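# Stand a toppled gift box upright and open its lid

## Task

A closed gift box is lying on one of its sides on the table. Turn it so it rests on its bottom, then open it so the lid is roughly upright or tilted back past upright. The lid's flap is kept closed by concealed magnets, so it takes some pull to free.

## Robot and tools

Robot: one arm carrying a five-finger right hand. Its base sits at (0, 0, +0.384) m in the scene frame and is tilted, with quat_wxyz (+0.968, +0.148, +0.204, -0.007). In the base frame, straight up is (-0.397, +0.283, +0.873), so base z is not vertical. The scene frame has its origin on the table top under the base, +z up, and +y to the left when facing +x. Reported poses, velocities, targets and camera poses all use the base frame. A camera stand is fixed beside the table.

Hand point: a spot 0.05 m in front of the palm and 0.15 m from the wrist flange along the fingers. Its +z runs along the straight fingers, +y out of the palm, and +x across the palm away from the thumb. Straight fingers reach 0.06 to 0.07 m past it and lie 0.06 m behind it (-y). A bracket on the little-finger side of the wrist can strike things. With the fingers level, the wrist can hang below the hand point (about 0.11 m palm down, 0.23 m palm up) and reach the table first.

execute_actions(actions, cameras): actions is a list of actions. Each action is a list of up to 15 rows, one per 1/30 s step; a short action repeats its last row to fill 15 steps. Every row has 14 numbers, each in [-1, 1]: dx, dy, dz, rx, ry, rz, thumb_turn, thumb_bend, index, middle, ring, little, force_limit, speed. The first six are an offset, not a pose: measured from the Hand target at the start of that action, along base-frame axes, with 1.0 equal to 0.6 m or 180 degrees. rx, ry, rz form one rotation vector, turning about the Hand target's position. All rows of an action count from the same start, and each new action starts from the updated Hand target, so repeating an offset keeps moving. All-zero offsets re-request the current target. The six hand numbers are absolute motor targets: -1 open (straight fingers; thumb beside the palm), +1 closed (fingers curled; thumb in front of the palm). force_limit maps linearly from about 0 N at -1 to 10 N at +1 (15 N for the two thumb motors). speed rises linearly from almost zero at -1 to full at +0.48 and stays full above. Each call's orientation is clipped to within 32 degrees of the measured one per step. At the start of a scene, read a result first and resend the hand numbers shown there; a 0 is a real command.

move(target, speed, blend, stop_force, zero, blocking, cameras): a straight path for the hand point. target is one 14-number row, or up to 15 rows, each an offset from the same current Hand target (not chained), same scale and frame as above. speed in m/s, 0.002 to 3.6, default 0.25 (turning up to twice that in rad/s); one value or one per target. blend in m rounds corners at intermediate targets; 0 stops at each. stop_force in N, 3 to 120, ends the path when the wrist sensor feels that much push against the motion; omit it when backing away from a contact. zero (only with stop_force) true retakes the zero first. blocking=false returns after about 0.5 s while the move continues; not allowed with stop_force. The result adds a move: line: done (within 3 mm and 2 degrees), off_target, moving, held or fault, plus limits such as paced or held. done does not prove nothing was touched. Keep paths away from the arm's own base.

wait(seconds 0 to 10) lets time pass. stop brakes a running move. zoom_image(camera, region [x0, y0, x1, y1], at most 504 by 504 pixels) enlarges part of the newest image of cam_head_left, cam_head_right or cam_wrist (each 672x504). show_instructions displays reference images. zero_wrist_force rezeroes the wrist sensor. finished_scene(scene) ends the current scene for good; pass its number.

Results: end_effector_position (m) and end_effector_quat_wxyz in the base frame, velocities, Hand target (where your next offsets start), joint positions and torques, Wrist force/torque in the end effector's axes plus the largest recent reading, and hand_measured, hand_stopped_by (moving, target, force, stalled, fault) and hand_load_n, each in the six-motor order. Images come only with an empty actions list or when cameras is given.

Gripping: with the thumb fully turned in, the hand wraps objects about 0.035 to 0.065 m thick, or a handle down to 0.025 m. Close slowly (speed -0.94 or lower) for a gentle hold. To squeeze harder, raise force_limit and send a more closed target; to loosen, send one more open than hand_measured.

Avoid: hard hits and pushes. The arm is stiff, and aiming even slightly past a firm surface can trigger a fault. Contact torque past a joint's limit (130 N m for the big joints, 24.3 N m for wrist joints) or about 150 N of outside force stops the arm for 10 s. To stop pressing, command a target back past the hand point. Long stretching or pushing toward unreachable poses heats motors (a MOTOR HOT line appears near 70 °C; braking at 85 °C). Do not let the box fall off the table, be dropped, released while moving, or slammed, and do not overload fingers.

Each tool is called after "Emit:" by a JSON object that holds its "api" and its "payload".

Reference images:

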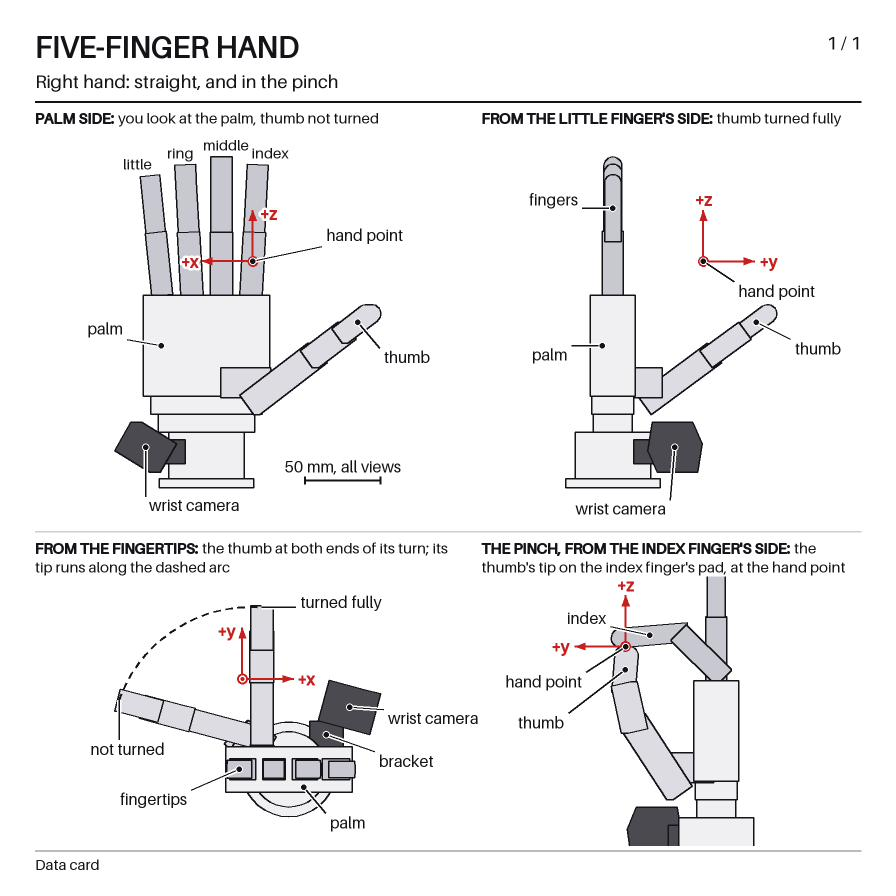

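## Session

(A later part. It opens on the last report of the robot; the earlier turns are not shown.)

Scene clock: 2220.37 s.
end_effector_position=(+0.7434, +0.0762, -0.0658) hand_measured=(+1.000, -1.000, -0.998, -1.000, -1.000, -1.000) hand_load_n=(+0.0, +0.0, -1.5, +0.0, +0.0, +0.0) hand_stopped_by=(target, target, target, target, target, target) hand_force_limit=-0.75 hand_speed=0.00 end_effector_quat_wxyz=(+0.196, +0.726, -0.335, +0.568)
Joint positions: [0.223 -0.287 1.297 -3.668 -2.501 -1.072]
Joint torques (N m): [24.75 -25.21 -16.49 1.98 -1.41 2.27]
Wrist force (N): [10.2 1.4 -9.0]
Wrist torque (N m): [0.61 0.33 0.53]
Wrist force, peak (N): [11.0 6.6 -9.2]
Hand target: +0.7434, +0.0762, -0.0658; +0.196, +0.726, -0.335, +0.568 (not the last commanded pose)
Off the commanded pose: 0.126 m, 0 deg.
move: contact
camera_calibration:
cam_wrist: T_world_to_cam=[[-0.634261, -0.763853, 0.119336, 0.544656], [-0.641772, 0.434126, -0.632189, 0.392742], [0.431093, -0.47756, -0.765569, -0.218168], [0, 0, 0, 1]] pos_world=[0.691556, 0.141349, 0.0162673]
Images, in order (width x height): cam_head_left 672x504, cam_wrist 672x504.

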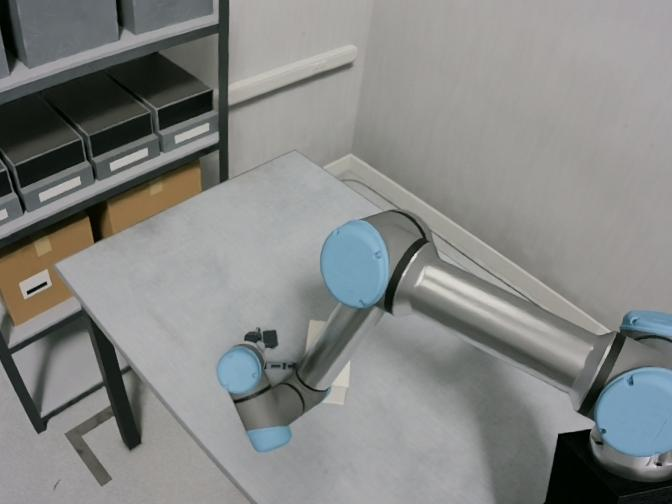

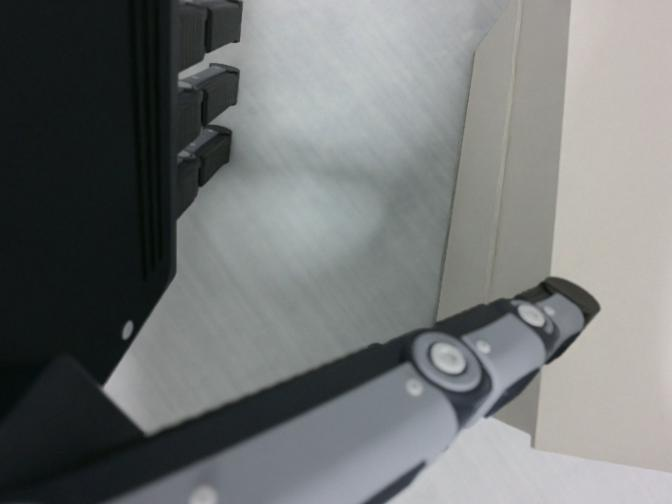

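Emit:
{"api": "move", "payload": {"target": [-0.0086, 0.00615, 0.01892, 0, 0, 0, 1, -1, -1, -1, -1, -1, -0.75, 0], "speed": 0.05}}

Emit:
{"api": "move", "payload": {"target": [-0.14884, -0.14676, -0.02001, 0, 0, 0, 1, -1, -1, -1, -1, -1, -0.75, 0], "speed": 0.04, "stop_force": 12, "cameras": ["cam_head_left", "cam_wrist"]}}

Scene clock: 2238.33 s.
end_effector_position=(+0.7383, +0.0798, -0.0546) hand_measured=(+1.000, -1.000, -0.998, -1.000, -1.000, -1.000) hand_load_n=(+0.5, +0.0, +0.0, +0.0, +0.0, +0.0) hand_stopped_by=(target, target, target, target, target, target) hand_force_limit=-0.75 hand_speed=0.00 end_effector_quat_wxyz=(+0.196, +0.726, -0.335, +0.568)
Joint positions: [0.23 -0.315 1.325 -3.663 -2.508 -1.067]
Joint torques (N m): [26.88 -57.93 5.94 -0.18 -2.93 2.16]
Wrist force (N): [1.0 0.0 1.4]
Wrist torque (N m): [0.00 -0.15 -0.08]
Wrist force, peak (N): [10.5 1.5 -9.7]
Hand target: +0.7383, +0.0799, -0.0545; +0.196, +0.726, -0.335, +0.568
Off the commanded pose: 0.000 m, 0 deg.
move: done

Scene clock: 2242.60 s.
end_effector_position=(+0.6490, -0.0082, -0.0665) hand_measured=(+1.000, -1.000, -0.998, -1.000, -1.000, -1.000) hand_load_n=(+0.0, +0.0, +0.5, +0.0, +0.0, +0.0) hand_stopped_by=(target, target, target, target, target, target) hand_force_limit=-0.75 hand_speed=0.00 end_effector_quat_wxyz=(+0.196, +0.726, -0.335, +0.568)
Joint positions: [0.111 -0.392 1.688 -4.013 -2.4 -1.15]
Joint torques (N m): [12.37 -52.13 13.07 -4.06 1.71 -2.72]
Wrist force (N): [1.0 0.3 1.6]
Wrist torque (N m): [0.04 -0.16 0.01]
Wrist force, peak (N): [1.0 0.6 1.9]
Hand target: +0.6490, -0.0082, -0.0665; +0.196, +0.726, -0.335, +0.568
Off the commanded pose: 0.000 m, 0 deg.
move: done
camera_calibration:
cam_wrist: T_world_to_cam=[[-0.634261, -0.763853, 0.119336, 0.42032], [-0.641772, 0.434126, -0.632189, 0.368356], [0.431093, -0.47756, -0.765569, -0.218196], [0, 0, 0, 1]] pos_world=[0.597056, 0.0569491, 0.0156673]
Images, in order (width x height): cam_head_left 672x504, cam_wrist 672x504.

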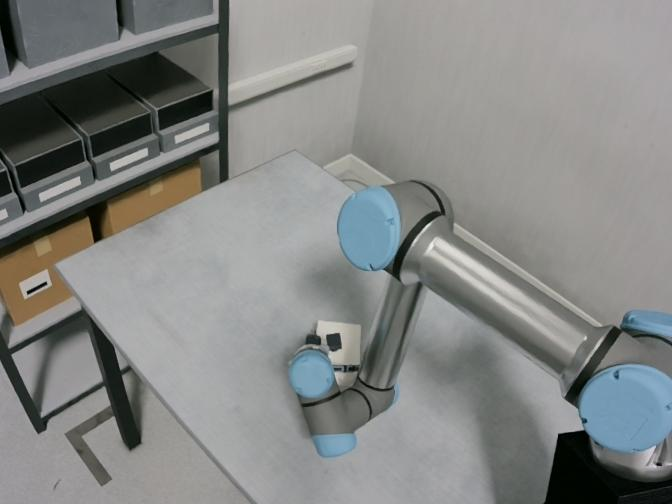

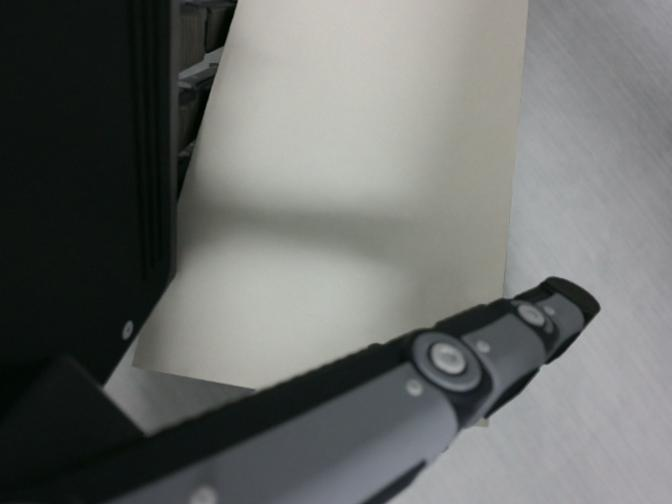

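Emit:
{"api": "move", "payload": {"target": [[0.01181, 0.01165, 0.00159, 0, 0, 0, 1, -1, -1, -1, -1, -1, -0.75, 0], [-0.03852, 0.19806, -0.08189, 0, 0, 0, 1, -1, -1, -1, -1, -1, -0.75, 0], [-0.01933, 0.18435, -0.12409, 0, 0, 0, 1, -0.5, 0, -0.5, -0.7, -1, -0.75, 0], [-0.02524, 0.17852, -0.12489, 0, 0, 0, 1, -0.5, 0, -0.5, -0.7, -1, -0.75, 0], [0.03016, 0.11615, -0.07942, 0, 0, 0, 1, -0.5, 0, -0.5, -0.7, -1, -0.75, 0]], "speed": [0.1, 0.2, 0.1, 0.06, 0.06]}}

Emit:
{"api": "move", "payload": {"target": [0.00583, -0.00657, 0.00479, 0, 0, 0, 1, -0.5, 0, -0.5, -0.7, -1, -0.75, 0], "speed": 0.01, "stop_force": 3, "cameras": ["cam_wrist"]}}

Scene clock: 2280.67 s.
end_effector_position=(+0.6673, +0.0618, -0.1069) hand_measured=(+1.000, -0.500, -0.966, -0.500, -0.700, -1.000) hand_load_n=(+0.0, +0.0, +0.5, +0.0, +0.0, +0.0) hand_stopped_by=(target, target, force, target, target, target) hand_force_limit=-0.75 hand_speed=0.00 end_effector_quat_wxyz=(+0.181, +0.710, -0.343, +0.587)
Joint positions: [0.228 -0.262 1.501 -3.956 -2.505 -1.071]
Joint torques (N m): [-21.31 -11.45 -7.67 12.6 7.45 -2.5]
Wrist force (N): [53.2 -4.7 -89.8]
Wrist torque (N m): [5.40 2.61 3.00]
Wrist force, peak (N): [73.0 5.4 -117.9]
Hand target: +0.6671, +0.0615, -0.1141; +0.196, +0.726, -0.335, +0.568
Off the commanded pose: 0.007 m, 3 deg.
move: off_target; target 3's new numbers were sent with the hand 0.007 m and 3 deg from that target

Scene clock: 2282.20 s.
end_effector_position=(+0.6710, +0.0576, -0.1038) hand_measured=(+1.000, -0.500, -0.966, -0.500, -0.700, -1.000) hand_load_n=(+0.0, +0.0, +1.0, +0.0, +0.0, +0.0) hand_stopped_by=(target, target, force, target, target, target) hand_force_limit=-0.75 hand_speed=0.00 end_effector_quat_wxyz=(+0.182, +0.710, -0.343, +0.587)
Joint positions: [0.22 -0.267 1.499 -3.954 -2.498 -1.078]
Joint torques (N m): [-17.63 -11.92 -6.79 12.45 7.46 -2.67]
Wrist force (N): [52.8 -4.4 -81.1]
Wrist torque (N m): [4.92 2.68 2.98]
Wrist force, peak (N): [54.4 -4.7 -89.7]
Hand target: +0.6706, +0.0575, -0.1113; +0.196, +0.726, -0.335, +0.568
Off the commanded pose: 0.008 m, 3 deg.
move: off_target
camera_calibration:
cam_wrist: T_world_to_cam=[[-0.638892, -0.765839, 0.0728513, 0.487435], [-0.604276, 0.440983, -0.663615, 0.301521], [0.476097, -0.468001, -0.744518, -0.253354], [0, 0, 0, 1]] pos_world=[0.614241, 0.121761, -0.0240433]
Images, in order (width x height): cam_wrist 672x504.

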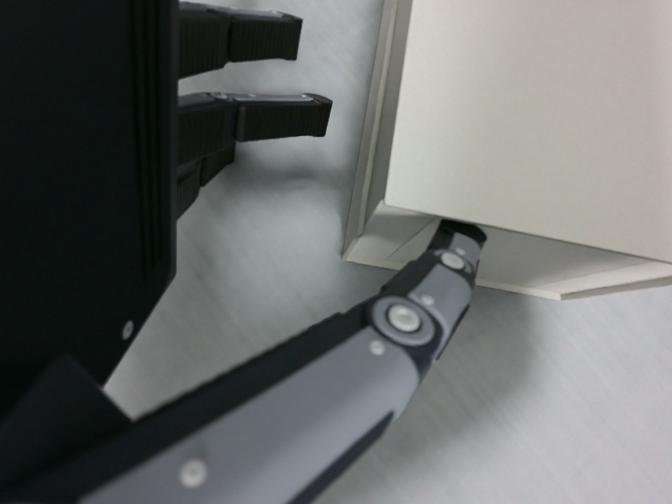

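Emit:
{"api": "move", "payload": {"target": [[-0.01985, 0.01418, 0.04365, 0, 0, 0, 1, -0.5, 0, -0.5, -0.7, -1, -0.75, 0], [-0.04901, 0.04701, 0.01972, 0, 0, 0, 1, -0.5, 0, -0.5, -0.7, -1, -0.75, 0]], "speed": 0.04}}

Emit:
{"api": "move", "payload": {"target": [0, 0, 0, 0, 0, 0, 1, -0.5, 0.02, -0.5, -0.7, -1, -0.7, 0], "speed": 0.04, "cameras": ["cam_wrist"]}}

Scene clock: 2292.13 s.
end_effector_position=(+0.6413, +0.0856, -0.0993) hand_measured=(+1.000, -0.500, -0.966, -0.500, -0.700, -1.000) hand_load_n=(+0.0, +0.0, +0.0, +0.0, +0.0, +0.0) hand_stopped_by=(target, target, force, target, target, target) hand_force_limit=-0.75 hand_speed=0.00 end_effector_quat_wxyz=(+0.196, +0.726, -0.335, +0.568)
Joint positions: [0.279 -0.311 1.573 -3.882 -2.55 -1.026]
Joint torques (N m): [27.86 -28.35 11.69 -0.39 -3.29 2.2]
Wrist force (N): [0.7 1.1 1.5]
Wrist torque (N m): [0.16 -0.10 -0.04]
Wrist force, peak (N): [53.3 -4.4 -82.0]
Hand target: +0.6412, +0.0858, -0.0994; +0.196, +0.726, -0.335, +0.568
Off the commanded pose: 0.000 m, 0 deg.
move: done

Scene clock: 2292.80 s.
end_effector_position=(+0.6412, +0.0858, -0.0994) hand_measured=(+1.000, -0.500, +0.020, -0.500, -0.700, -1.000) hand_load_n=(+0.5, +0.0, +0.0, +0.5, +0.0, +0.0) hand_stopped_by=(target, target, target, target, target, target) hand_force_limit=-0.70 hand_speed=0.00 end_effector_quat_wxyz=(+0.196, +0.726, -0.335, +0.568)
Joint positions: [0.279 -0.311 1.573 -3.882 -2.551 -1.025]
Joint torques (N m): [27.34 -29.03 11.63 -0.23 -2.89 2.2]
Wrist force (N): [0.8 0.7 1.6]
Wrist torque (N m): [0.09 -0.11 -0.05]
Wrist force, peak (N): [0.7 0.8 1.8]
Hand target: +0.6412, +0.0858, -0.0994; +0.196, +0.726, -0.335, +0.568
Off the commanded pose: 0.000 m, 0 deg.
move: done
camera_calibration:
cam_wrist: T_world_to_cam=[[-0.634261, -0.763853, 0.119336, 0.491037], [-0.641772, 0.434126, -0.632189, 0.301723], [0.431093, -0.47756, -0.765569, -0.195254], [0, 0, 0, 1]] pos_world=[0.589256, 0.150849, -0.0173327]
Images, in order (width x height): cam_wrist 672x504.

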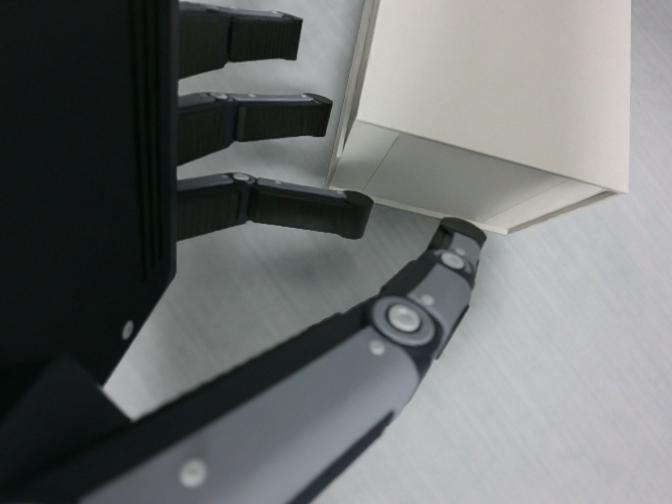

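Emit:
{"api": "move", "payload": {"target": [[0.02008, 0.0198, 0.0027, 0, 0, 0, 1, -0.5, 0.02, -0.5, -0.7, -1, -0.7, 0], [0.03993, 0.00562, -0.04095, 0, 0, 0, 1, -0.5, 0.02, -0.5, -0.7, -1, -0.7, 0], [0.06908, -0.02721, -0.01702, 0, 0, 0, 1, -0.5, 0.02, -0.5, -0.7, -1, -0.7, 0], [0.05727, -0.03886, -0.01861, 0, 0, 0, 1, -0.5, 0.02, -0.5, -0.7, -1, -0.7, 0]], "speed": 0.06}}

Emit:
{"api": "move", "payload": {"target": [0.00583, -0.00657, 0.00479, 0, 0, 0, 1, -0.5, 0.02, -0.5, -0.7, -1, -0.7, 0], "speed": 0.01, "stop_force": 3, "cameras": ["cam_wrist"]}}

Scene clock: 2313.27 s.
end_effector_position=(+0.6756, +0.0625, -0.1106) hand_measured=(+1.000, -0.500, +0.020, -0.500, -0.700, -1.000) hand_load_n=(+0.0, +0.0, +0.0, +0.5, +0.0, +0.0) hand_stopped_by=(target, target, target, target, target, target) hand_force_limit=-0.70 hand_speed=0.00 end_effector_quat_wxyz=(+0.196, +0.726, -0.335, +0.568)
Joint positions: [0.226 -0.264 1.478 -3.87 -2.504 -1.07]
Joint torques (N m): [14.56 -53.42 10.31 -3.98 1.69 -2.69]
Wrist force (N): [0.4 1.5 1.6]
Wrist torque (N m): [0.20 -0.07 0.02]
Wrist force, peak (N): [0.7 1.7 1.7]
Hand target: +0.6755, +0.0624, -0.1106; +0.196, +0.726, -0.335, +0.568
Off the commanded pose: 0.000 m, 0 deg.
move: done

Scene clock: 2314.83 s.
end_effector_position=(+0.6790, +0.0585, -0.1077) hand_measured=(+1.000, -0.500, +0.020, -0.500, -0.700, -1.000) hand_load_n=(+0.0, +0.0, +0.0, +0.0, +0.0, +0.0) hand_stopped_by=(target, target, target, target, target, target) hand_force_limit=-0.70 hand_speed=0.00 end_effector_quat_wxyz=(+0.196, +0.726, -0.335, +0.568)
Joint positions: [0.218 -0.268 1.476 -3.869 -2.497 -1.076]
Joint torques (N m): [14.7 -54.87 -15.47 -0.14 1.71 -2.71]
Wrist force (N): [0.5 1.2 1.5]
Wrist torque (N m): [0.16 -0.10 0.03]
Wrist force, peak (N): [0.8 1.3 1.7]
Hand target: +0.6790, +0.0585, -0.1077; +0.196, +0.726, -0.335, +0.568
Off the commanded pose: 0.000 m, 0 deg.
move: done
camera_calibration:
cam_wrist: T_world_to_cam=[[-0.634261, -0.763853, 0.119336, 0.495226], [-0.641772, 0.434126, -0.632189, 0.332543], [0.431093, -0.47756, -0.765569, -0.230893], [0, 0, 0, 1]] pos_world=[0.627056, 0.123649, -0.0256327]
Images, in order (width x height): cam_wrist 672x504.

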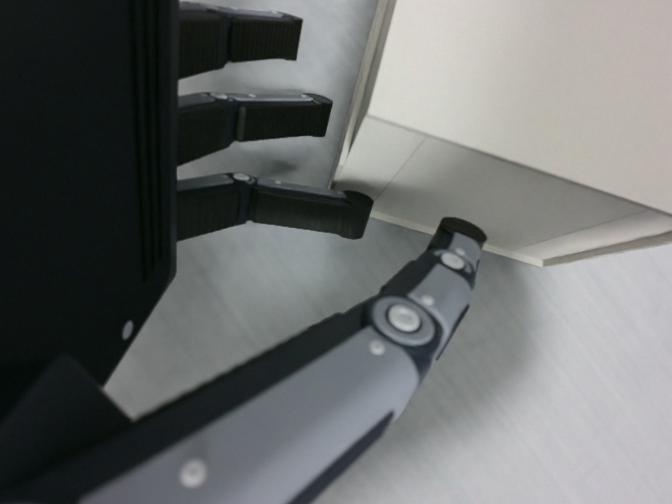

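Emit:
{"api": "move", "payload": {"target": [[-0.0243, 0.02736, -0.01994, 0, 0, 0, 1, -0.5, 0.02, -0.5, -0.7, -1, -0.7, 0], [-0.00067, 0.05066, -0.01676, 0, 0, 0, 1, -0.5, 0.02, -0.5, -0.7, -1, -0.7, 0], [0.03529, 0.01017, 0.01275, 0, 0, 0, 1, -0.5, 0.02, -0.5, -0.7, -1, -0.7, 0], [0.01166, -0.01313, 0.00957, 0, 0, 0, 1, -0.5, 0.02, -0.5, -0.7, -1, -0.7, 0]], "speed": [0.08, 0.08, 0.08, 0.03]}}

Emit:
{"api": "move", "payload": {"target": [0.00486, -0.00547, 0.00399, 0, 0, 0, 1, -0.5, 0.02, -0.5, -0.7, -1, -0.7, 0], "speed": 0.01, "stop_force": 3, "cameras": ["cam_wrist"]}}

Scene clock: 2341.53 s.
end_effector_position=(+0.6861, +0.0507, -0.1020) hand_measured=(+1.000, -0.500, +0.020, -0.500, -0.700, -1.000) hand_load_n=(+0.0, +0.0, +0.0, +0.0, +0.0, +0.0) hand_stopped_by=(target, target, target, target, target, target) hand_force_limit=-0.70 hand_speed=0.00 end_effector_quat_wxyz=(+0.196, +0.726, -0.335, +0.568)
Joint positions: [0.203 -0.277 1.471 -3.864 -2.483 -1.088]
Joint torques (N m): [14.67 -53.46 10.47 -4.06 1.5 -2.62]
Wrist force (N): [0.7 1.1 1.0]
Wrist torque (N m): [0.20 -0.12 0.04]
Wrist force, peak (N): [0.9 1.7 2.1]
Hand target: +0.6860, +0.0506, -0.1020; +0.196, +0.726, -0.335, +0.568
Off the commanded pose: 0.000 m, 0 deg.
move: done

Scene clock: 2343.00 s.
end_effector_position=(+0.6889, +0.0473, -0.0996) hand_measured=(+1.000, -0.500, +0.020, -0.500, -0.700, -1.000) hand_load_n=(+0.0, +0.0, +0.0, +0.0, +0.0, +0.0) hand_stopped_by=(target, target, target, target, target, target) hand_force_limit=-0.70 hand_speed=0.00 end_effector_quat_wxyz=(+0.196, +0.726, -0.335, +0.568)
Joint positions: [0.196 -0.28 1.469 -3.862 -2.478 -1.092]
Joint torques (N m): [14.27 -53.66 -15.16 -0.27 1.68 -2.62]
Wrist force (N): [0.6 1.1 1.3]
Wrist torque (N m): [0.17 -0.11 0.03]
Wrist force, peak (N): [0.9 1.5 1.4]
Hand target: +0.6889, +0.0473, -0.0996; +0.196, +0.726, -0.335, +0.568
Off the commanded pose: 0.000 m, 0 deg.
move: done
camera_calibration:
cam_wrist: T_world_to_cam=[[-0.634261, -0.763853, 0.119336, 0.492035], [-0.641772, 0.434126, -0.632189, 0.349007], [0.431093, -0.47756, -0.765569, -0.234275], [0, 0, 0, 1]] pos_world=[0.637056, 0.112449, -0.0174327]
Images, in order (width x height): cam_wrist 672x504.

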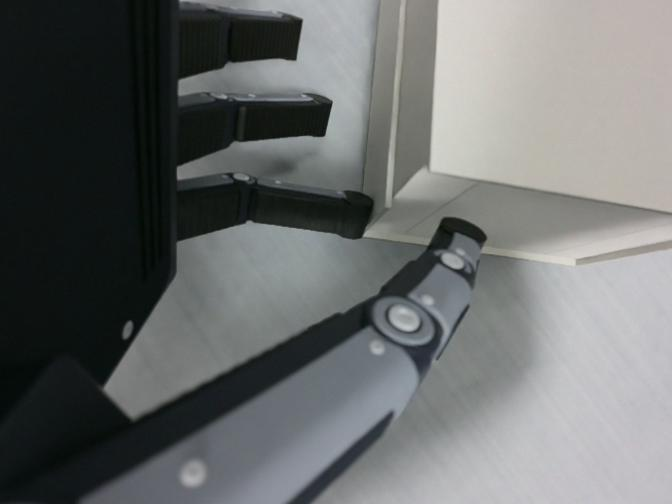

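Emit:
{"api": "move", "payload": {"target": [0.00972, -0.01094, 0.00798, 0, 0, 0, 1, -0.5, 0.02, -0.5, -0.7, -1, -0.7, 0], "speed": 0.02, "stop_force": 4}}

Emit:
{"api": "move", "payload": {"target": [0, 0, 0, 0, 0, 0, 1, -0.25, 0.02, -0.5, -0.7, -1, -0.7, -0.92], "speed": 0.02, "cameras": ["cam_wrist"]}}

Scene clock: 2365.73 s.
end_effector_position=(+0.6948, +0.0408, -0.0948) hand_measured=(+1.000, -0.500, +0.020, -0.500, -0.700, -1.000) hand_load_n=(+0.0, +0.0, +0.0, +0.0, +0.0, +0.0) hand_stopped_by=(target, target, target, target, target, target) hand_force_limit=-0.70 hand_speed=0.00 end_effector_quat_wxyz=(+0.196, +0.726, -0.335, +0.568)
Joint positions: [0.184 -0.287 1.464 -3.858 -2.466 -1.102]
Joint torques (N m): [14.23 -53.76 -15.67 -0.21 1.67 -2.59]
Wrist force (N): [0.9 1.0 1.3]
Wrist torque (N m): [0.14 -0.13 0.03]
Wrist force, peak (N): [0.9 1.4 1.6]
Hand target: +0.6948, +0.0408, -0.0948; +0.196, +0.726, -0.335, +0.568
Off the commanded pose: 0.000 m, 0 deg.
move: done

Scene clock: 2366.27 s.
end_effector_position=(+0.6948, +0.0408, -0.0948) hand_measured=(+1.000, -0.468, +0.020, -0.500, -0.700, -1.000) hand_load_n=(+1.5, +2.5, +1.0, +0.0, +0.0, +0.0) hand_stopped_by=(target, force, target, target, target, target) hand_force_limit=-0.70 hand_speed=-0.92 end_effector_quat_wxyz=(+0.196, +0.726, -0.335, +0.568)
Joint positions: [0.184 -0.287 1.464 -3.858 -2.466 -1.102]
Joint torques (N m): [15.03 -53.6 -15.51 -0.08 1.65 -2.63]
Wrist force (N): [1.1 1.2 0.3]
Wrist torque (N m): [0.20 -0.06 0.06]
Wrist force, peak (N): [0.9 1.5 0.9]
Hand target: +0.6948, +0.0408, -0.0948; +0.196, +0.726, -0.335, +0.568
Off the commanded pose: 0.000 m, 0 deg.
move: done
camera_calibration:
cam_wrist: T_world_to_cam=[[-0.634261, -0.763853, 0.119336, 0.490188], [-0.641772, 0.434126, -0.632189, 0.358522], [0.431093, -0.47756, -0.765569, -0.236281], [0, 0, 0, 1]] pos_world=[0.642856, 0.105949, -0.0127327]
Images, in order (width x height): cam_wrist 672x504.

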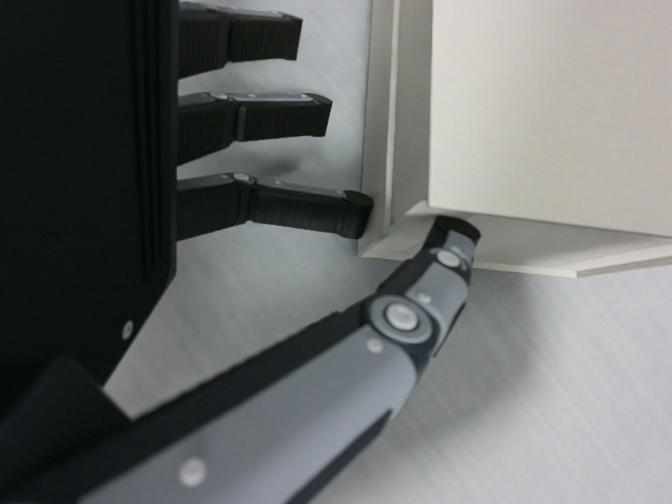

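Emit:
{"api": "move", "payload": {"target": [0, 0, 0, 0, 0, 0, 1, -0.2, 0.02, -0.5, -0.7, -1, -0.35, -0.92], "speed": 0.02}}

Emit:
{"api": "move", "payload": {"target": [0, 0, 0, 0, 0, 0, 1, -0.15, 0.02, -0.5, -0.7, -1, -0.05, -0.92], "speed": 0.02, "cameras": ["cam_wrist"]}}

Scene clock: 2374.20 s.
end_effector_position=(+0.6948, +0.0408, -0.0948) hand_measured=(+1.000, -0.432, +0.020, -0.500, -0.700, -1.000) hand_load_n=(+2.5, +4.5, +2.5, +0.0, +0.0, +0.0) hand_stopped_by=(target, force, target, target, target, target) hand_force_limit=-0.35 hand_speed=-0.92 end_effector_quat_wxyz=(+0.196, +0.726, -0.335, +0.568)
Joint positions: [0.184 -0.287 1.464 -3.858 -2.466 -1.102]
Joint torques (N m): [14.81 -47.84 -13.79 -0.13 1.34 -2.28]
Wrist force (N): [1.3 1.3 -0.2]
Wrist torque (N m): [0.19 -0.04 0.08]
Wrist force, peak (N): [1.0 1.1 1.5]
Hand target: +0.6948, +0.0408, -0.0948; +0.196, +0.726, -0.335, +0.568
Off the commanded pose: 0.000 m, 0 deg.
move: done

Scene clock: 2374.70 s.
end_effector_position=(+0.6948, +0.0408, -0.0948) hand_measured=(+1.000, -0.408, +0.020, -0.500, -0.700, -1.000) hand_load_n=(+0.0, +0.0, +0.5, +0.0, +0.0, -0.5) hand_stopped_by=(target, force, target, target, target, target) hand_force_limit=-0.05 hand_speed=-0.92 end_effector_quat_wxyz=(+0.196, +0.726, -0.335, +0.568)
Joint positions: [0.184 -0.287 1.464 -3.858 -2.466 -1.102]
Joint torques (N m): [14.5 -46.68 -13.87 -0.29 1.41 -2.37]
Wrist force (N): [0.8 1.1 1.4]
Wrist torque (N m): [0.15 -0.13 0.04]
Wrist force, peak (N): [2.5 0.5 -1.3]
Hand target: +0.6948, +0.0408, -0.0948; +0.196, +0.726, -0.335, +0.568
Off the commanded pose: 0.000 m, 0 deg.
move: done
camera_calibration:
cam_wrist: T_world_to_cam=[[-0.634261, -0.763853, 0.119336, 0.490188], [-0.641772, 0.434126, -0.632189, 0.358522], [0.431093, -0.47756, -0.765569, -0.236281], [0, 0, 0, 1]] pos_world=[0.642856, 0.105949, -0.0127327]
Images, in order (width x height): cam_wrist 672x504.

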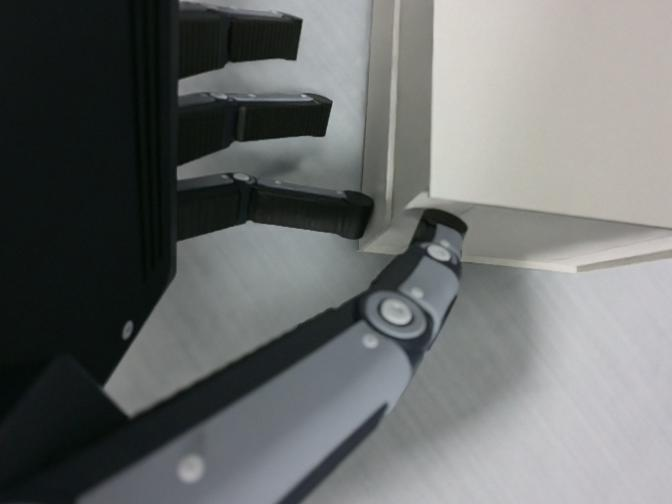

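Emit:
{"api": "move", "payload": {"target": [0, 0, 0, 0, 0, 0, 1, 0.0, 0.02, -0.5, -0.7, -1, -0.05, -0.85], "speed": 0.02, "cameras": ["cam_wrist"]}}

Emit:
{"api": "zoom_image", "payload": {"camera": "cam_wrist", "region": [300, 100, 600, 320]}}

Scene clock: 2385.07 s.
end_effector_position=(+0.6948, +0.0408, -0.0948) hand_measured=(+1.000, -0.254, +0.020, -0.500, -0.700, -1.000) hand_load_n=(+0.0, +0.0, +0.5, +0.0, +0.0, +0.0) hand_stopped_by=(target, force, target, target, target, target) hand_force_limit=-0.05 hand_speed=-0.85 end_effector_quat_wxyz=(+0.196, +0.726, -0.335, +0.568)
Joint positions: [0.184 -0.287 1.464 -3.858 -2.466 -1.102]
Joint torques (N m): [15.94 -38.18 -12.23 -1.18 1.08 -1.76]
Wrist force (N): [0.8 1.2 1.3]
Wrist torque (N m): [0.16 -0.12 0.04]
Wrist force, peak (N): [2.9 0.2 -1.6]
Hand target: +0.6948, +0.0408, -0.0948; +0.196, +0.726, -0.335, +0.568
Off the commanded pose: 0.000 m, 0 deg.
move: done
camera_calibration:
cam_wrist: T_world_to_cam=[[-0.634261, -0.763853, 0.119336, 0.490188], [-0.641772, 0.434126, -0.632189, 0.358522], [0.431093, -0.47756, -0.765569, -0.236281], [0, 0, 0, 1]] pos_world=[0.642856, 0.105949, -0.0127327]
Images, in order (width x height): cam_wrist 672x504.

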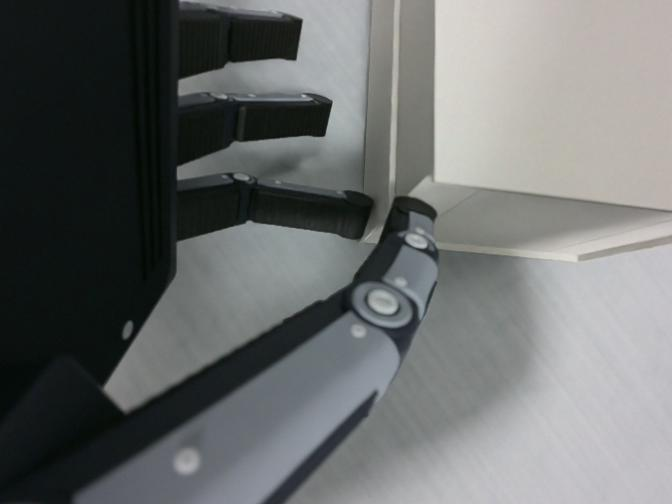

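Scaled by 1.680 from the camera's 672x504 image, which has a finer 960x720 frame.

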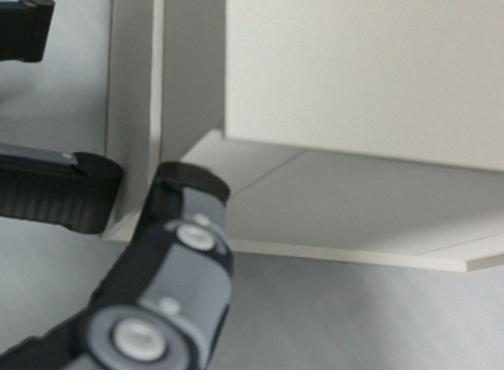

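Emit:
{"api": "move", "payload": {"target": [0, 0, 0, 0, 0, 0, 1, 0.3, 0.02, -0.5, -0.7, -1, -0.05, -0.85], "speed": 0.02, "cameras": ["cam_wrist", "cam_head_left"]}}

Emit:
{"api": "zoom_image", "payload": {"camera": "cam_wrist", "region": [300, 100, 600, 320]}}

Scene clock: 2398.37 s.
end_effector_position=(+0.6948, +0.0408, -0.0948) hand_measured=(+1.000, +0.300, +0.020, -0.500, -0.700, -1.000) hand_load_n=(+0.0, +0.0, +0.0, +0.0, +0.0, +0.0) hand_stopped_by=(target, target, target, target, target, target) hand_force_limit=-0.05 hand_speed=-0.85 end_effector_quat_wxyz=(+0.196, +0.726, -0.335, +0.568)
Joint positions: [0.184 -0.287 1.464 -3.858 -2.466 -1.102]
Joint torques (N m): [17.29 -30.25 -8.89 -2.45 0.51 -1.3]
Wrist force (N): [0.6 1.1 1.5]
Wrist torque (N m): [0.16 -0.11 0.03]
Wrist force, peak (N): [1.0 1.5 1.4]
Hand target: +0.6948, +0.0408, -0.0948; +0.196, +0.726, -0.335, +0.568
Off the commanded pose: 0.000 m, 0 deg.
move: done
camera_calibration:
cam_wrist: T_world_to_cam=[[-0.634261, -0.763853, 0.119336, 0.490188], [-0.641772, 0.434126, -0.632189, 0.358522], [0.431093, -0.47756, -0.765569, -0.236281], [0, 0, 0, 1]] pos_world=[0.642856, 0.105949, -0.0127327]
Images, in order (width x height): cam_head_left 672x504, cam_wrist 672x504.

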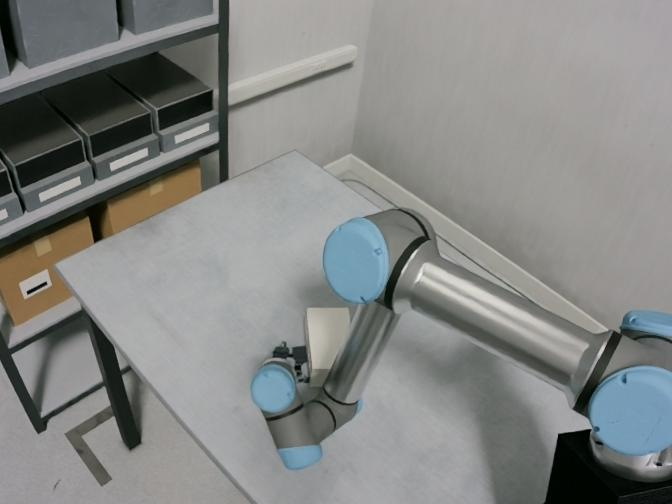

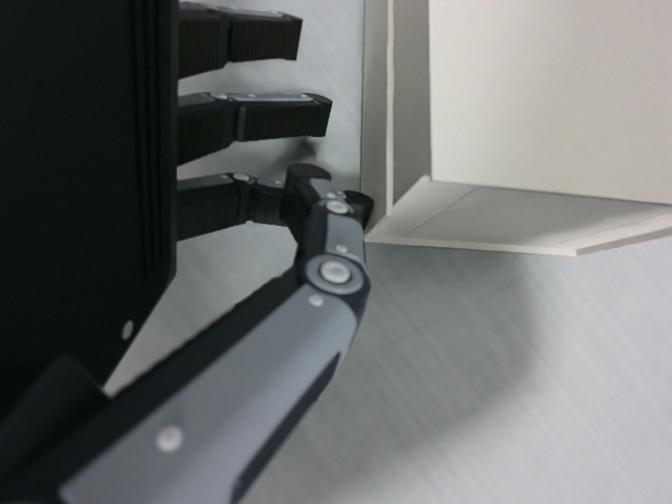

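Scaled by 1.680 from the camera's 672x504 image, which has a finer 960x720 frame.

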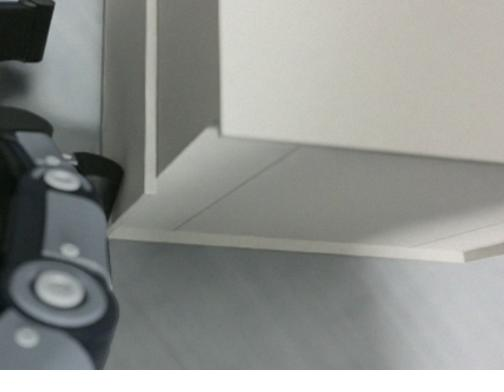

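Emit:
{"api": "move", "payload": {"target": [[-0.03401, 0.0383, -0.02792, 0, 0, 0, 1, 0.3, 0.02, -0.5, -0.7, -1, -0.05, -0.85], [-0.03755, 0.03481, -0.0284, 0, 0, 0, 1, -0.5, 0.02, -0.5, -0.7, -1, -0.7, 0], [-0.00548, -0.0013, -0.00208, 0, 0, 0, 1, -0.5, 0.02, -0.5, -0.7, -1, -0.7, 0]], "speed": [0.06, 0.06, 0.05]}}

Emit:
{"api": "move", "payload": {"target": [0.00972, -0.01094, 0.00798, 0, 0, 0, 1, -0.5, 0.02, -0.5, -0.7, -1, -0.7, 0], "speed": 0.02, "stop_force": 4}}

Emit:
{"api": "move", "payload": {"target": [0, 0, 0, 0, 0, 0, 1, -0.25, 0.02, -0.5, -0.7, -1, -0.7, -0.92], "speed": 0.02, "cameras": ["cam_wrist"]}}

Scene clock: 2441.83 s.
end_effector_position=(+0.6913, +0.0402, -0.0962) hand_measured=(+1.000, -0.500, +0.020, -0.500, -0.700, -1.000) hand_load_n=(+0.0, +0.0, -0.5, +0.0, +0.0, +0.0) hand_stopped_by=(target, target, target, target, target, target) hand_force_limit=-0.70 hand_speed=0.00 end_effector_quat_wxyz=(+0.196, +0.726, -0.335, +0.568)
Joint positions: [0.184 -0.287 1.473 -3.867 -2.467 -1.101]
Joint torques (N m): [13.66 -53.5 -15.18 -0.22 1.68 -2.53]
Wrist force (N): [0.7 0.9 1.2]
Wrist torque (N m): [0.13 -0.13 0.03]
Wrist force, peak (N): [1.0 1.5 1.9]
Hand target: +0.6915, +0.0400, -0.0960; +0.196, +0.726, -0.335, +0.568
Off the commanded pose: 0.000 m, 0 deg.
move: done

Scene clock: 2443.40 s.
end_effector_position=(+0.6973, +0.0334, -0.0913) hand_measured=(+1.000, -0.500, +0.020, -0.500, -0.700, -1.000) hand_load_n=(+0.0, -0.5, +0.0, +0.0, +0.0, +0.0) hand_stopped_by=(target, target, target, target, target, target) hand_force_limit=-0.70 hand_speed=0.00 end_effector_quat_wxyz=(+0.196, +0.726, -0.335, +0.568)
Joint positions: [0.171 -0.294 1.468 -3.862 -2.455 -1.11]
Joint torques (N m): [13.3 -54.7 -15.82 -0.23 1.68 -2.7]
Wrist force (N): [0.7 0.8 1.0]
Wrist torque (N m): [0.14 -0.10 0.03]
Wrist force, peak (N): [0.7 1.2 1.4]
Hand target: +0.6973, +0.0334, -0.0913; +0.196, +0.726, -0.335, +0.568
Off the commanded pose: 0.000 m, 0 deg.
move: done

Scene clock: 2445.80 s.
end_effector_position=(+0.6973, +0.0334, -0.0913) hand_measured=(+1.000, -0.250, +0.020, -0.500, -0.700, -1.000) hand_load_n=(+0.5, +0.0, +0.0, +0.0, +0.0, +0.0) hand_stopped_by=(target, target, target, target, target, target) hand_force_limit=-0.70 hand_speed=-0.92 end_effector_quat_wxyz=(+0.196, +0.726, -0.335, +0.568)
Joint positions: [0.171 -0.294 1.468 -3.862 -2.455 -1.11]
Joint torques (N m): [14.67 -54.57 -15.18 -0.41 1.62 -2.64]
Wrist force (N): [0.7 0.8 1.1]
Wrist torque (N m): [0.13 -0.10 0.03]
Wrist force, peak (N): [0.6 1.3 1.6]
Hand target: +0.6973, +0.0334, -0.0913; +0.196, +0.726, -0.335, +0.568
Off the commanded pose: 0.000 m, 0 deg.
move: done
camera_calibration:
cam_wrist: T_world_to_cam=[[-0.634261, -0.763853, 0.119336, 0.485691], [-0.641772, 0.434126, -0.632189, 0.365615], [0.431093, -0.47756, -0.765569, -0.238137], [0, 0, 0, 1]] pos_world=[0.645356, 0.0985491, -0.00913267]
Images, in order (width x height): cam_wrist 672x504.

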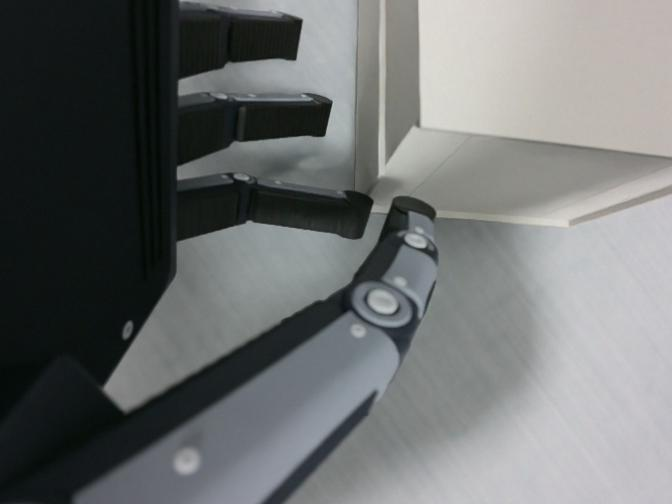

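Emit:
{"api": "move", "payload": {"target": [[-0.01458, 0.01641, -0.01197, 0, 0, 0, 1, -0.25, 0.02, -0.5, -0.7, -1, -0.7, -0.92], [-0.01458, 0.01641, -0.01197, 0, 0, 0, 1, -0.5, 0.02, -0.5, -0.7, -1, -0.7, 0], [0.03498, -0.03939, 0.02872, 0, 0, 0, 1, -0.5, 0.02, -0.5, -0.7, -1, -0.7, 0]], "speed": [0.08, 0.08, 0.04]}}

Emit:
{"api": "move", "payload": {"target": [0, 0, 0, 0, 0, 0, 1, -0.25, 0.02, -0.5, -0.7, -1, -0.7, -0.92], "speed": 0.02, "cameras": ["cam_wrist"]}}

Scene clock: 2463.20 s.
end_effector_position=(+0.7181, +0.0100, -0.0742) hand_measured=(+1.000, -0.500, +0.020, -0.500, -0.700, -1.000) hand_load_n=(+0.0, +0.0, +0.0, +0.0, +0.0, +0.0) hand_stopped_by=(target, target, target, target, target, target) hand_force_limit=-0.70 hand_speed=0.00 end_effector_quat_wxyz=(+0.196, +0.726, -0.335, +0.568)
Joint positions: [0.128 -0.316 1.445 -3.839 -2.416 -1.139]
Joint torques (N m): [12.96 -55.1 -16.37 -0.26 1.72 -2.54]
Wrist force (N): [0.2 0.8 1.3]
Wrist torque (N m): [0.13 -0.04 0.01]
Wrist force, peak (N): [0.8 1.2 1.8]
Hand target: +0.7183, +0.0098, -0.0740; +0.196, +0.726, -0.335, +0.568
Off the commanded pose: 0.000 m, 0 deg.
move: done

Scene clock: 2465.60 s.
end_effector_position=(+0.7183, +0.0098, -0.0740) hand_measured=(+1.000, -0.250, +0.020, -0.500, -0.700, -1.000) hand_load_n=(+0.0, +0.0, +0.0, +0.0, +0.0, +0.0) hand_stopped_by=(target, target, target, target, target, target) hand_force_limit=-0.70 hand_speed=-0.92 end_effector_quat_wxyz=(+0.196, +0.726, -0.335, +0.568)
Joint positions: [0.127 -0.316 1.445 -3.838 -2.416 -1.139]
Joint torques (N m): [13.87 -55.6 -16.42 -0.18 1.64 -2.61]
Wrist force (N): [0.3 0.5 1.5]
Wrist torque (N m): [0.08 -0.06 0.00]
Wrist force, peak (N): [0.4 1.0 1.9]
Hand target: +0.7183, +0.0098, -0.0740; +0.196, +0.726, -0.335, +0.568
Off the commanded pose: 0.000 m, 0 deg.
move: done
camera_calibration:
cam_wrist: T_world_to_cam=[[-0.634261, -0.763853, 0.119336, 0.478931], [-0.641772, 0.434126, -0.632189, 0.400211], [0.431093, -0.47756, -0.765569, -0.245293], [0, 0, 0, 1]] pos_world=[0.666356, 0.0749491, 0.00806733]
Images, in order (width x height): cam_wrist 672x504.

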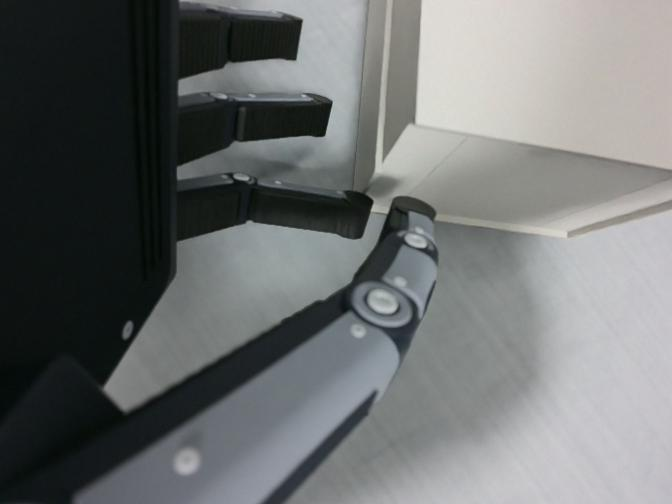

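Emit:
{"api": "move", "payload": {"target": [[-0.01944, 0.02189, -0.01595, 0, 0, 0, 1, -0.25, 0.02, -0.5, -0.7, -1, -0.7, -0.92], [-0.01235, 0.02888, -0.015, 0, 0, 0, 1, -0.65, 0.02, -0.5, -0.7, -1, -0.7, 0], [0.02458, -0.01271, 0.01531, 0, 0, 0, 1, -0.65, 0.02, -0.5, -0.7, -1, -0.7, 0], [0.03041, -0.01928, 0.0201, 0, 0, 0, 1, -0.65, 0.02, -0.5, -0.7, -1, -0.7, 0]], "speed": [0.08, 0.08, 0.04, 0.015]}}

Emit:
{"api": "move", "payload": {"target": [0, 0, 0, 0, 0, 0, 1, -0.35, 0.02, -0.5, -0.7, -1, -0.7, -0.9], "speed": 0.02, "cameras": ["cam_wrist"]}}

Scene clock: 2497.53 s.
end_effector_position=(+0.7363, -0.0015, -0.0621) hand_measured=(+1.000, -0.650, +0.020, -0.500, -0.700, -1.000) hand_load_n=(+0.0, +0.0, +0.0, +0.0, +0.0, +0.0) hand_stopped_by=(target, target, target, target, target, target) hand_force_limit=-0.70 hand_speed=0.00 end_effector_quat_wxyz=(+0.196, +0.726, -0.335, +0.568)
Joint positions: [0.106 -0.325 1.409 -3.803 -2.396 -1.153]
Joint torques (N m): [12.41 -55.81 -17.42 -0.39 1.65 -2.56]
Wrist force (N): [0.7 0.8 1.9]
Wrist torque (N m): [0.12 -0.13 0.04]
Wrist force, peak (N): [0.7 1.6 1.6]
Hand target: +0.7365, -0.0018, -0.0620; +0.196, +0.726, -0.335, +0.568
Off the commanded pose: 0.000 m, 0 deg.
move: done

Scene clock: 2498.20 s.
end_effector_position=(+0.7365, -0.0018, -0.0620) hand_measured=(+1.000, -0.590, +0.020, -0.500, -0.700, -1.000) hand_load_n=(+1.0, +2.0, +1.0, +0.0, +0.0, +0.0) hand_stopped_by=(target, force, target, target, target, target) hand_force_limit=-0.70 hand_speed=-0.90 end_effector_quat_wxyz=(+0.196, +0.726, -0.335, +0.568)
Joint positions: [0.105 -0.325 1.408 -3.803 -2.396 -1.153]
Joint torques (N m): [13.67 -55.12 -16.78 -0.19 1.78 -2.56]
Wrist force (N): [0.8 1.0 0.8]
Wrist torque (N m): [0.15 -0.02 0.04]
Wrist force, peak (N): [0.4 0.9 1.9]
Hand target: +0.7365, -0.0018, -0.0620; +0.196, +0.726, -0.335, +0.568
Off the commanded pose: 0.000 m, 0 deg.
move: done
camera_calibration:
cam_wrist: T_world_to_cam=[[-0.634261, -0.763853, 0.119336, 0.480233], [-0.641772, 0.434126, -0.632189, 0.424641], [0.431093, -0.47756, -0.765569, -0.249458], [0, 0, 0, 1]] pos_world=[0.684656, 0.0633491, 0.0201673]
Images, in order (width x height): cam_wrist 672x504.

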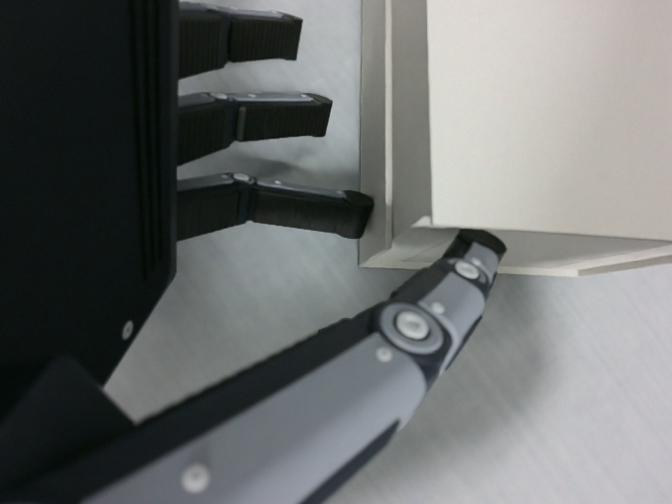

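Emit:
{"api": "move", "payload": {"target": [0, 0, 0, 0, 0, 0, 1, -0.34, 0.02, -0.5, -0.7, -1, -0.35, -0.92], "speed": 0.02}}

Emit:
{"api": "move", "payload": {"target": [0, 0, 0, 0, 0, 0, 1, -0.33, 0.02, -0.5, -0.7, -1, -0.05, -0.92], "speed": 0.02, "cameras": ["cam_wrist"]}}

Scene clock: 2508.30 s.
end_effector_position=(+0.7365, -0.0018, -0.0620) hand_measured=(+1.000, -0.566, +0.020, -0.500, -0.700, -1.000) hand_load_n=(+2.0, +5.0, +2.0, +0.5, +0.0, +0.0) hand_stopped_by=(target, force, target, target, target, target) hand_force_limit=-0.35 hand_speed=-0.92 end_effector_quat_wxyz=(+0.196, +0.726, -0.335, +0.568)
Joint positions: [0.105 -0.325 1.408 -3.803 -2.396 -1.153]
Joint torques (N m): [14.42 -47.85 -15.45 -0.25 0.51 -2.6]
Wrist force (N): [1.3 1.4 -0.6]
Wrist torque (N m): [0.17 0.02 0.07]
Wrist force, peak (N): [1.3 1.4 -0.6]
Hand target: +0.7365, -0.0018, -0.0620; +0.196, +0.726, -0.335, +0.568
Off the commanded pose: 0.000 m, 0 deg.
move: done

Scene clock: 2509.80 s.
end_effector_position=(+0.7365, -0.0018, -0.0620) hand_measured=(+1.000, -0.422, +0.020, -0.500, -0.700, -1.000) hand_load_n=(+0.0, +0.0, +0.0, +0.0, +0.0, +0.0) hand_stopped_by=(target, force, target, target, target, target) hand_force_limit=-0.05 hand_speed=-0.92 end_effector_quat_wxyz=(+0.196, +0.726, -0.335, +0.568)
Joint positions: [0.105 -0.325 1.408 -3.803 -2.396 -1.153]
Joint torques (N m): [14.65 -46.69 -16.09 -0.25 0.28 -2.54]
Wrist force (N): [0.2 0.7 1.7]
Wrist torque (N m): [0.10 -0.02 0.00]
Wrist force, peak (N): [2.0 0.4 -1.3]
Hand target: +0.7365, -0.0018, -0.0620; +0.196, +0.726, -0.335, +0.568
Off the commanded pose: 0.000 m, 0 deg.
move: done
camera_calibration:
cam_wrist: T_world_to_cam=[[-0.634261, -0.763853, 0.119336, 0.480233], [-0.641772, 0.434126, -0.632189, 0.424641], [0.431093, -0.47756, -0.765569, -0.249458], [0, 0, 0, 1]] pos_world=[0.684656, 0.0633491, 0.0201673]
Images, in order (width x height): cam_wrist 672x504.

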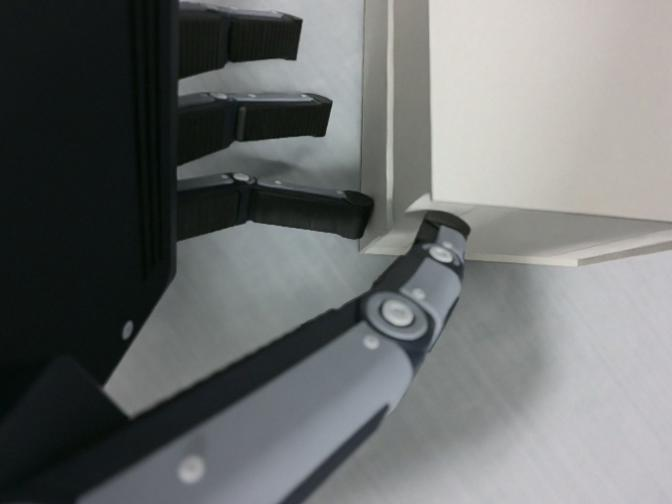

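Emit:
{"api": "move", "payload": {"target": [[-0.01458, 0.01641, -0.01197, 0, 0, 0, 1, -0.33, 0.02, -0.5, -0.7, -1, -0.05, -0.92], [-0.01458, 0.01641, -0.01197, 0, 0, 0, 1, -0.65, 0.02, -0.5, -0.7, -1, -0.05, 0], [0.00583, -0.00657, 0.00479, 0, 0, 0, 1, -0.65, 0.02, -0.5, -0.7, -1, -0.05, 0], [0.01361, -0.01532, 0.01117, 0, 0, 0, 1, -0.65, 0.02, -0.5, -0.7, -1, -0.05, 0], [0.01361, -0.01532, 0.01117, 0, 0, 0, 1, -0.25, 0.02, -0.5, -0.7, -1, 0.2, -0.85]], "speed": [0.08, 0.08, 0.04, 0.02, 0.02], "cameras": ["cam_wrist"]}}

Scene clock: 2531.27 s.
end_effector_position=(+0.7447, -0.0110, -0.0552) hand_measured=(+1.000, -0.250, +0.020, -0.500, -0.700, -1.000) hand_load_n=(+0.0, +0.0, +0.0, +0.0, +0.0, +0.0) hand_stopped_by=(target, target, target, target, target, target) hand_force_limit=0.20 hand_speed=-0.85 end_effector_quat_wxyz=(+0.196, +0.726, -0.335, +0.568)
Joint positions: [0.09 -0.332 1.396 -3.79 -2.381 -1.162]
Joint torques (N m): [14.34 -53.06 -16.12 -0.44 1.51 -2.42]
Wrist force (N): [0.4 0.4 1.6]
Wrist torque (N m): [0.06 -0.05 -0.01]
Wrist force, peak (N): [2.9 -0.2 -2.1]
Hand target: +0.7447, -0.0110, -0.0553; +0.196, +0.726, -0.335, +0.568
Off the commanded pose: 0.000 m, 0 deg.
move: done
camera_calibration:
cam_wrist: T_world_to_cam=[[-0.634261, -0.763853, 0.119336, 0.477544], [-0.641772, 0.434126, -0.632189, 0.438069], [0.431093, -0.47756, -0.765569, -0.252214], [0, 0, 0, 1]] pos_world=[0.692756, 0.0541491, 0.0268673]
Images, in order (width x height): cam_wrist 672x504.

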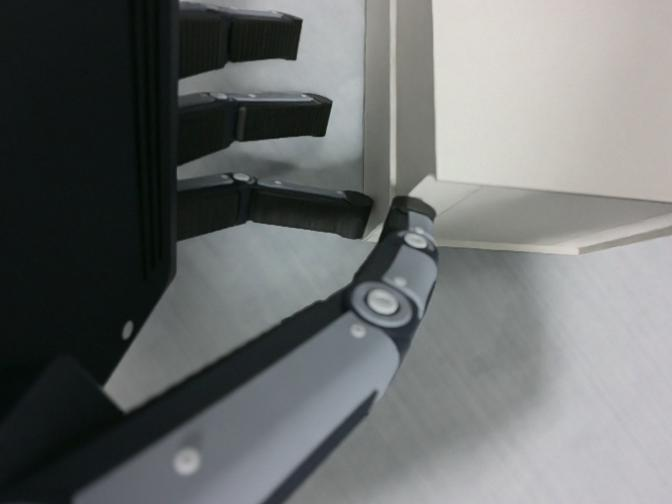

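Emit:
{"api": "move", "payload": {"target": [[-0.02916, 0.03283, -0.02393, 0, 0, 0, 1, -0.25, 0.02, -0.5, -0.7, -1, 0.2, -0.85], [-0.02916, 0.03283, -0.02393, -0.0591, -0.0582, -0.0079, 1, -0.7, 0.08, -0.5, -0.7, -1, -0.05, 0]], "speed": 0.1, "cameras": ["cam_wrist"]}}

Scene clock: 2619.43 s.
end_effector_position=(+0.7272, +0.0087, -0.0696) hand_measured=(+1.000, -0.700, +0.080, -0.500, -0.700, -1.000) hand_load_n=(+0.0, +0.0, +0.0, +0.0, +0.0, +0.0) hand_stopped_by=(target, target, target, target, target, target) hand_force_limit=-0.05 hand_speed=0.00 end_effector_quat_wxyz=(+0.238, +0.645, -0.306, +0.658)
Joint positions: [0.153 -0.119 1.172 -4.159 -2.514 -1.446]
Joint torques (N m): [27.83 -30.4 -18.05 -3.31 -2.42 -2.58]
Wrist force (N): [0.5 0.9 2.0]
Wrist torque (N m): [0.16 -0.07 -0.02]
Wrist force, peak (N): [0.5 1.2 2.0]
Hand target: +0.7272, +0.0087, -0.0696; +0.238, +0.645, -0.306, +0.658
Off the commanded pose: 0.000 m, 0 deg.
move: done
camera_calibration:
cam_wrist: T_world_to_cam=[[-0.676509, -0.72345, 0.137683, 0.51489], [-0.500068, 0.314029, -0.807043, 0.295042], [0.540618, -0.614822, -0.574217, -0.31147], [0, 0, 0, 1]] pos_world=[0.664255, 0.0883465, -0.011632]
Images, in order (width x height): cam_wrist 672x504.

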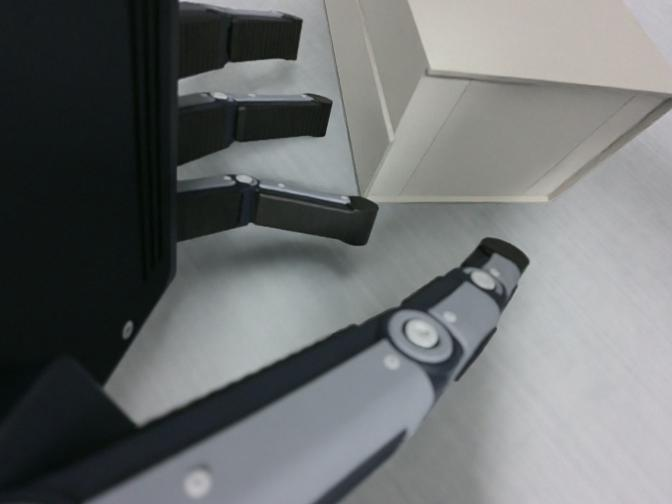

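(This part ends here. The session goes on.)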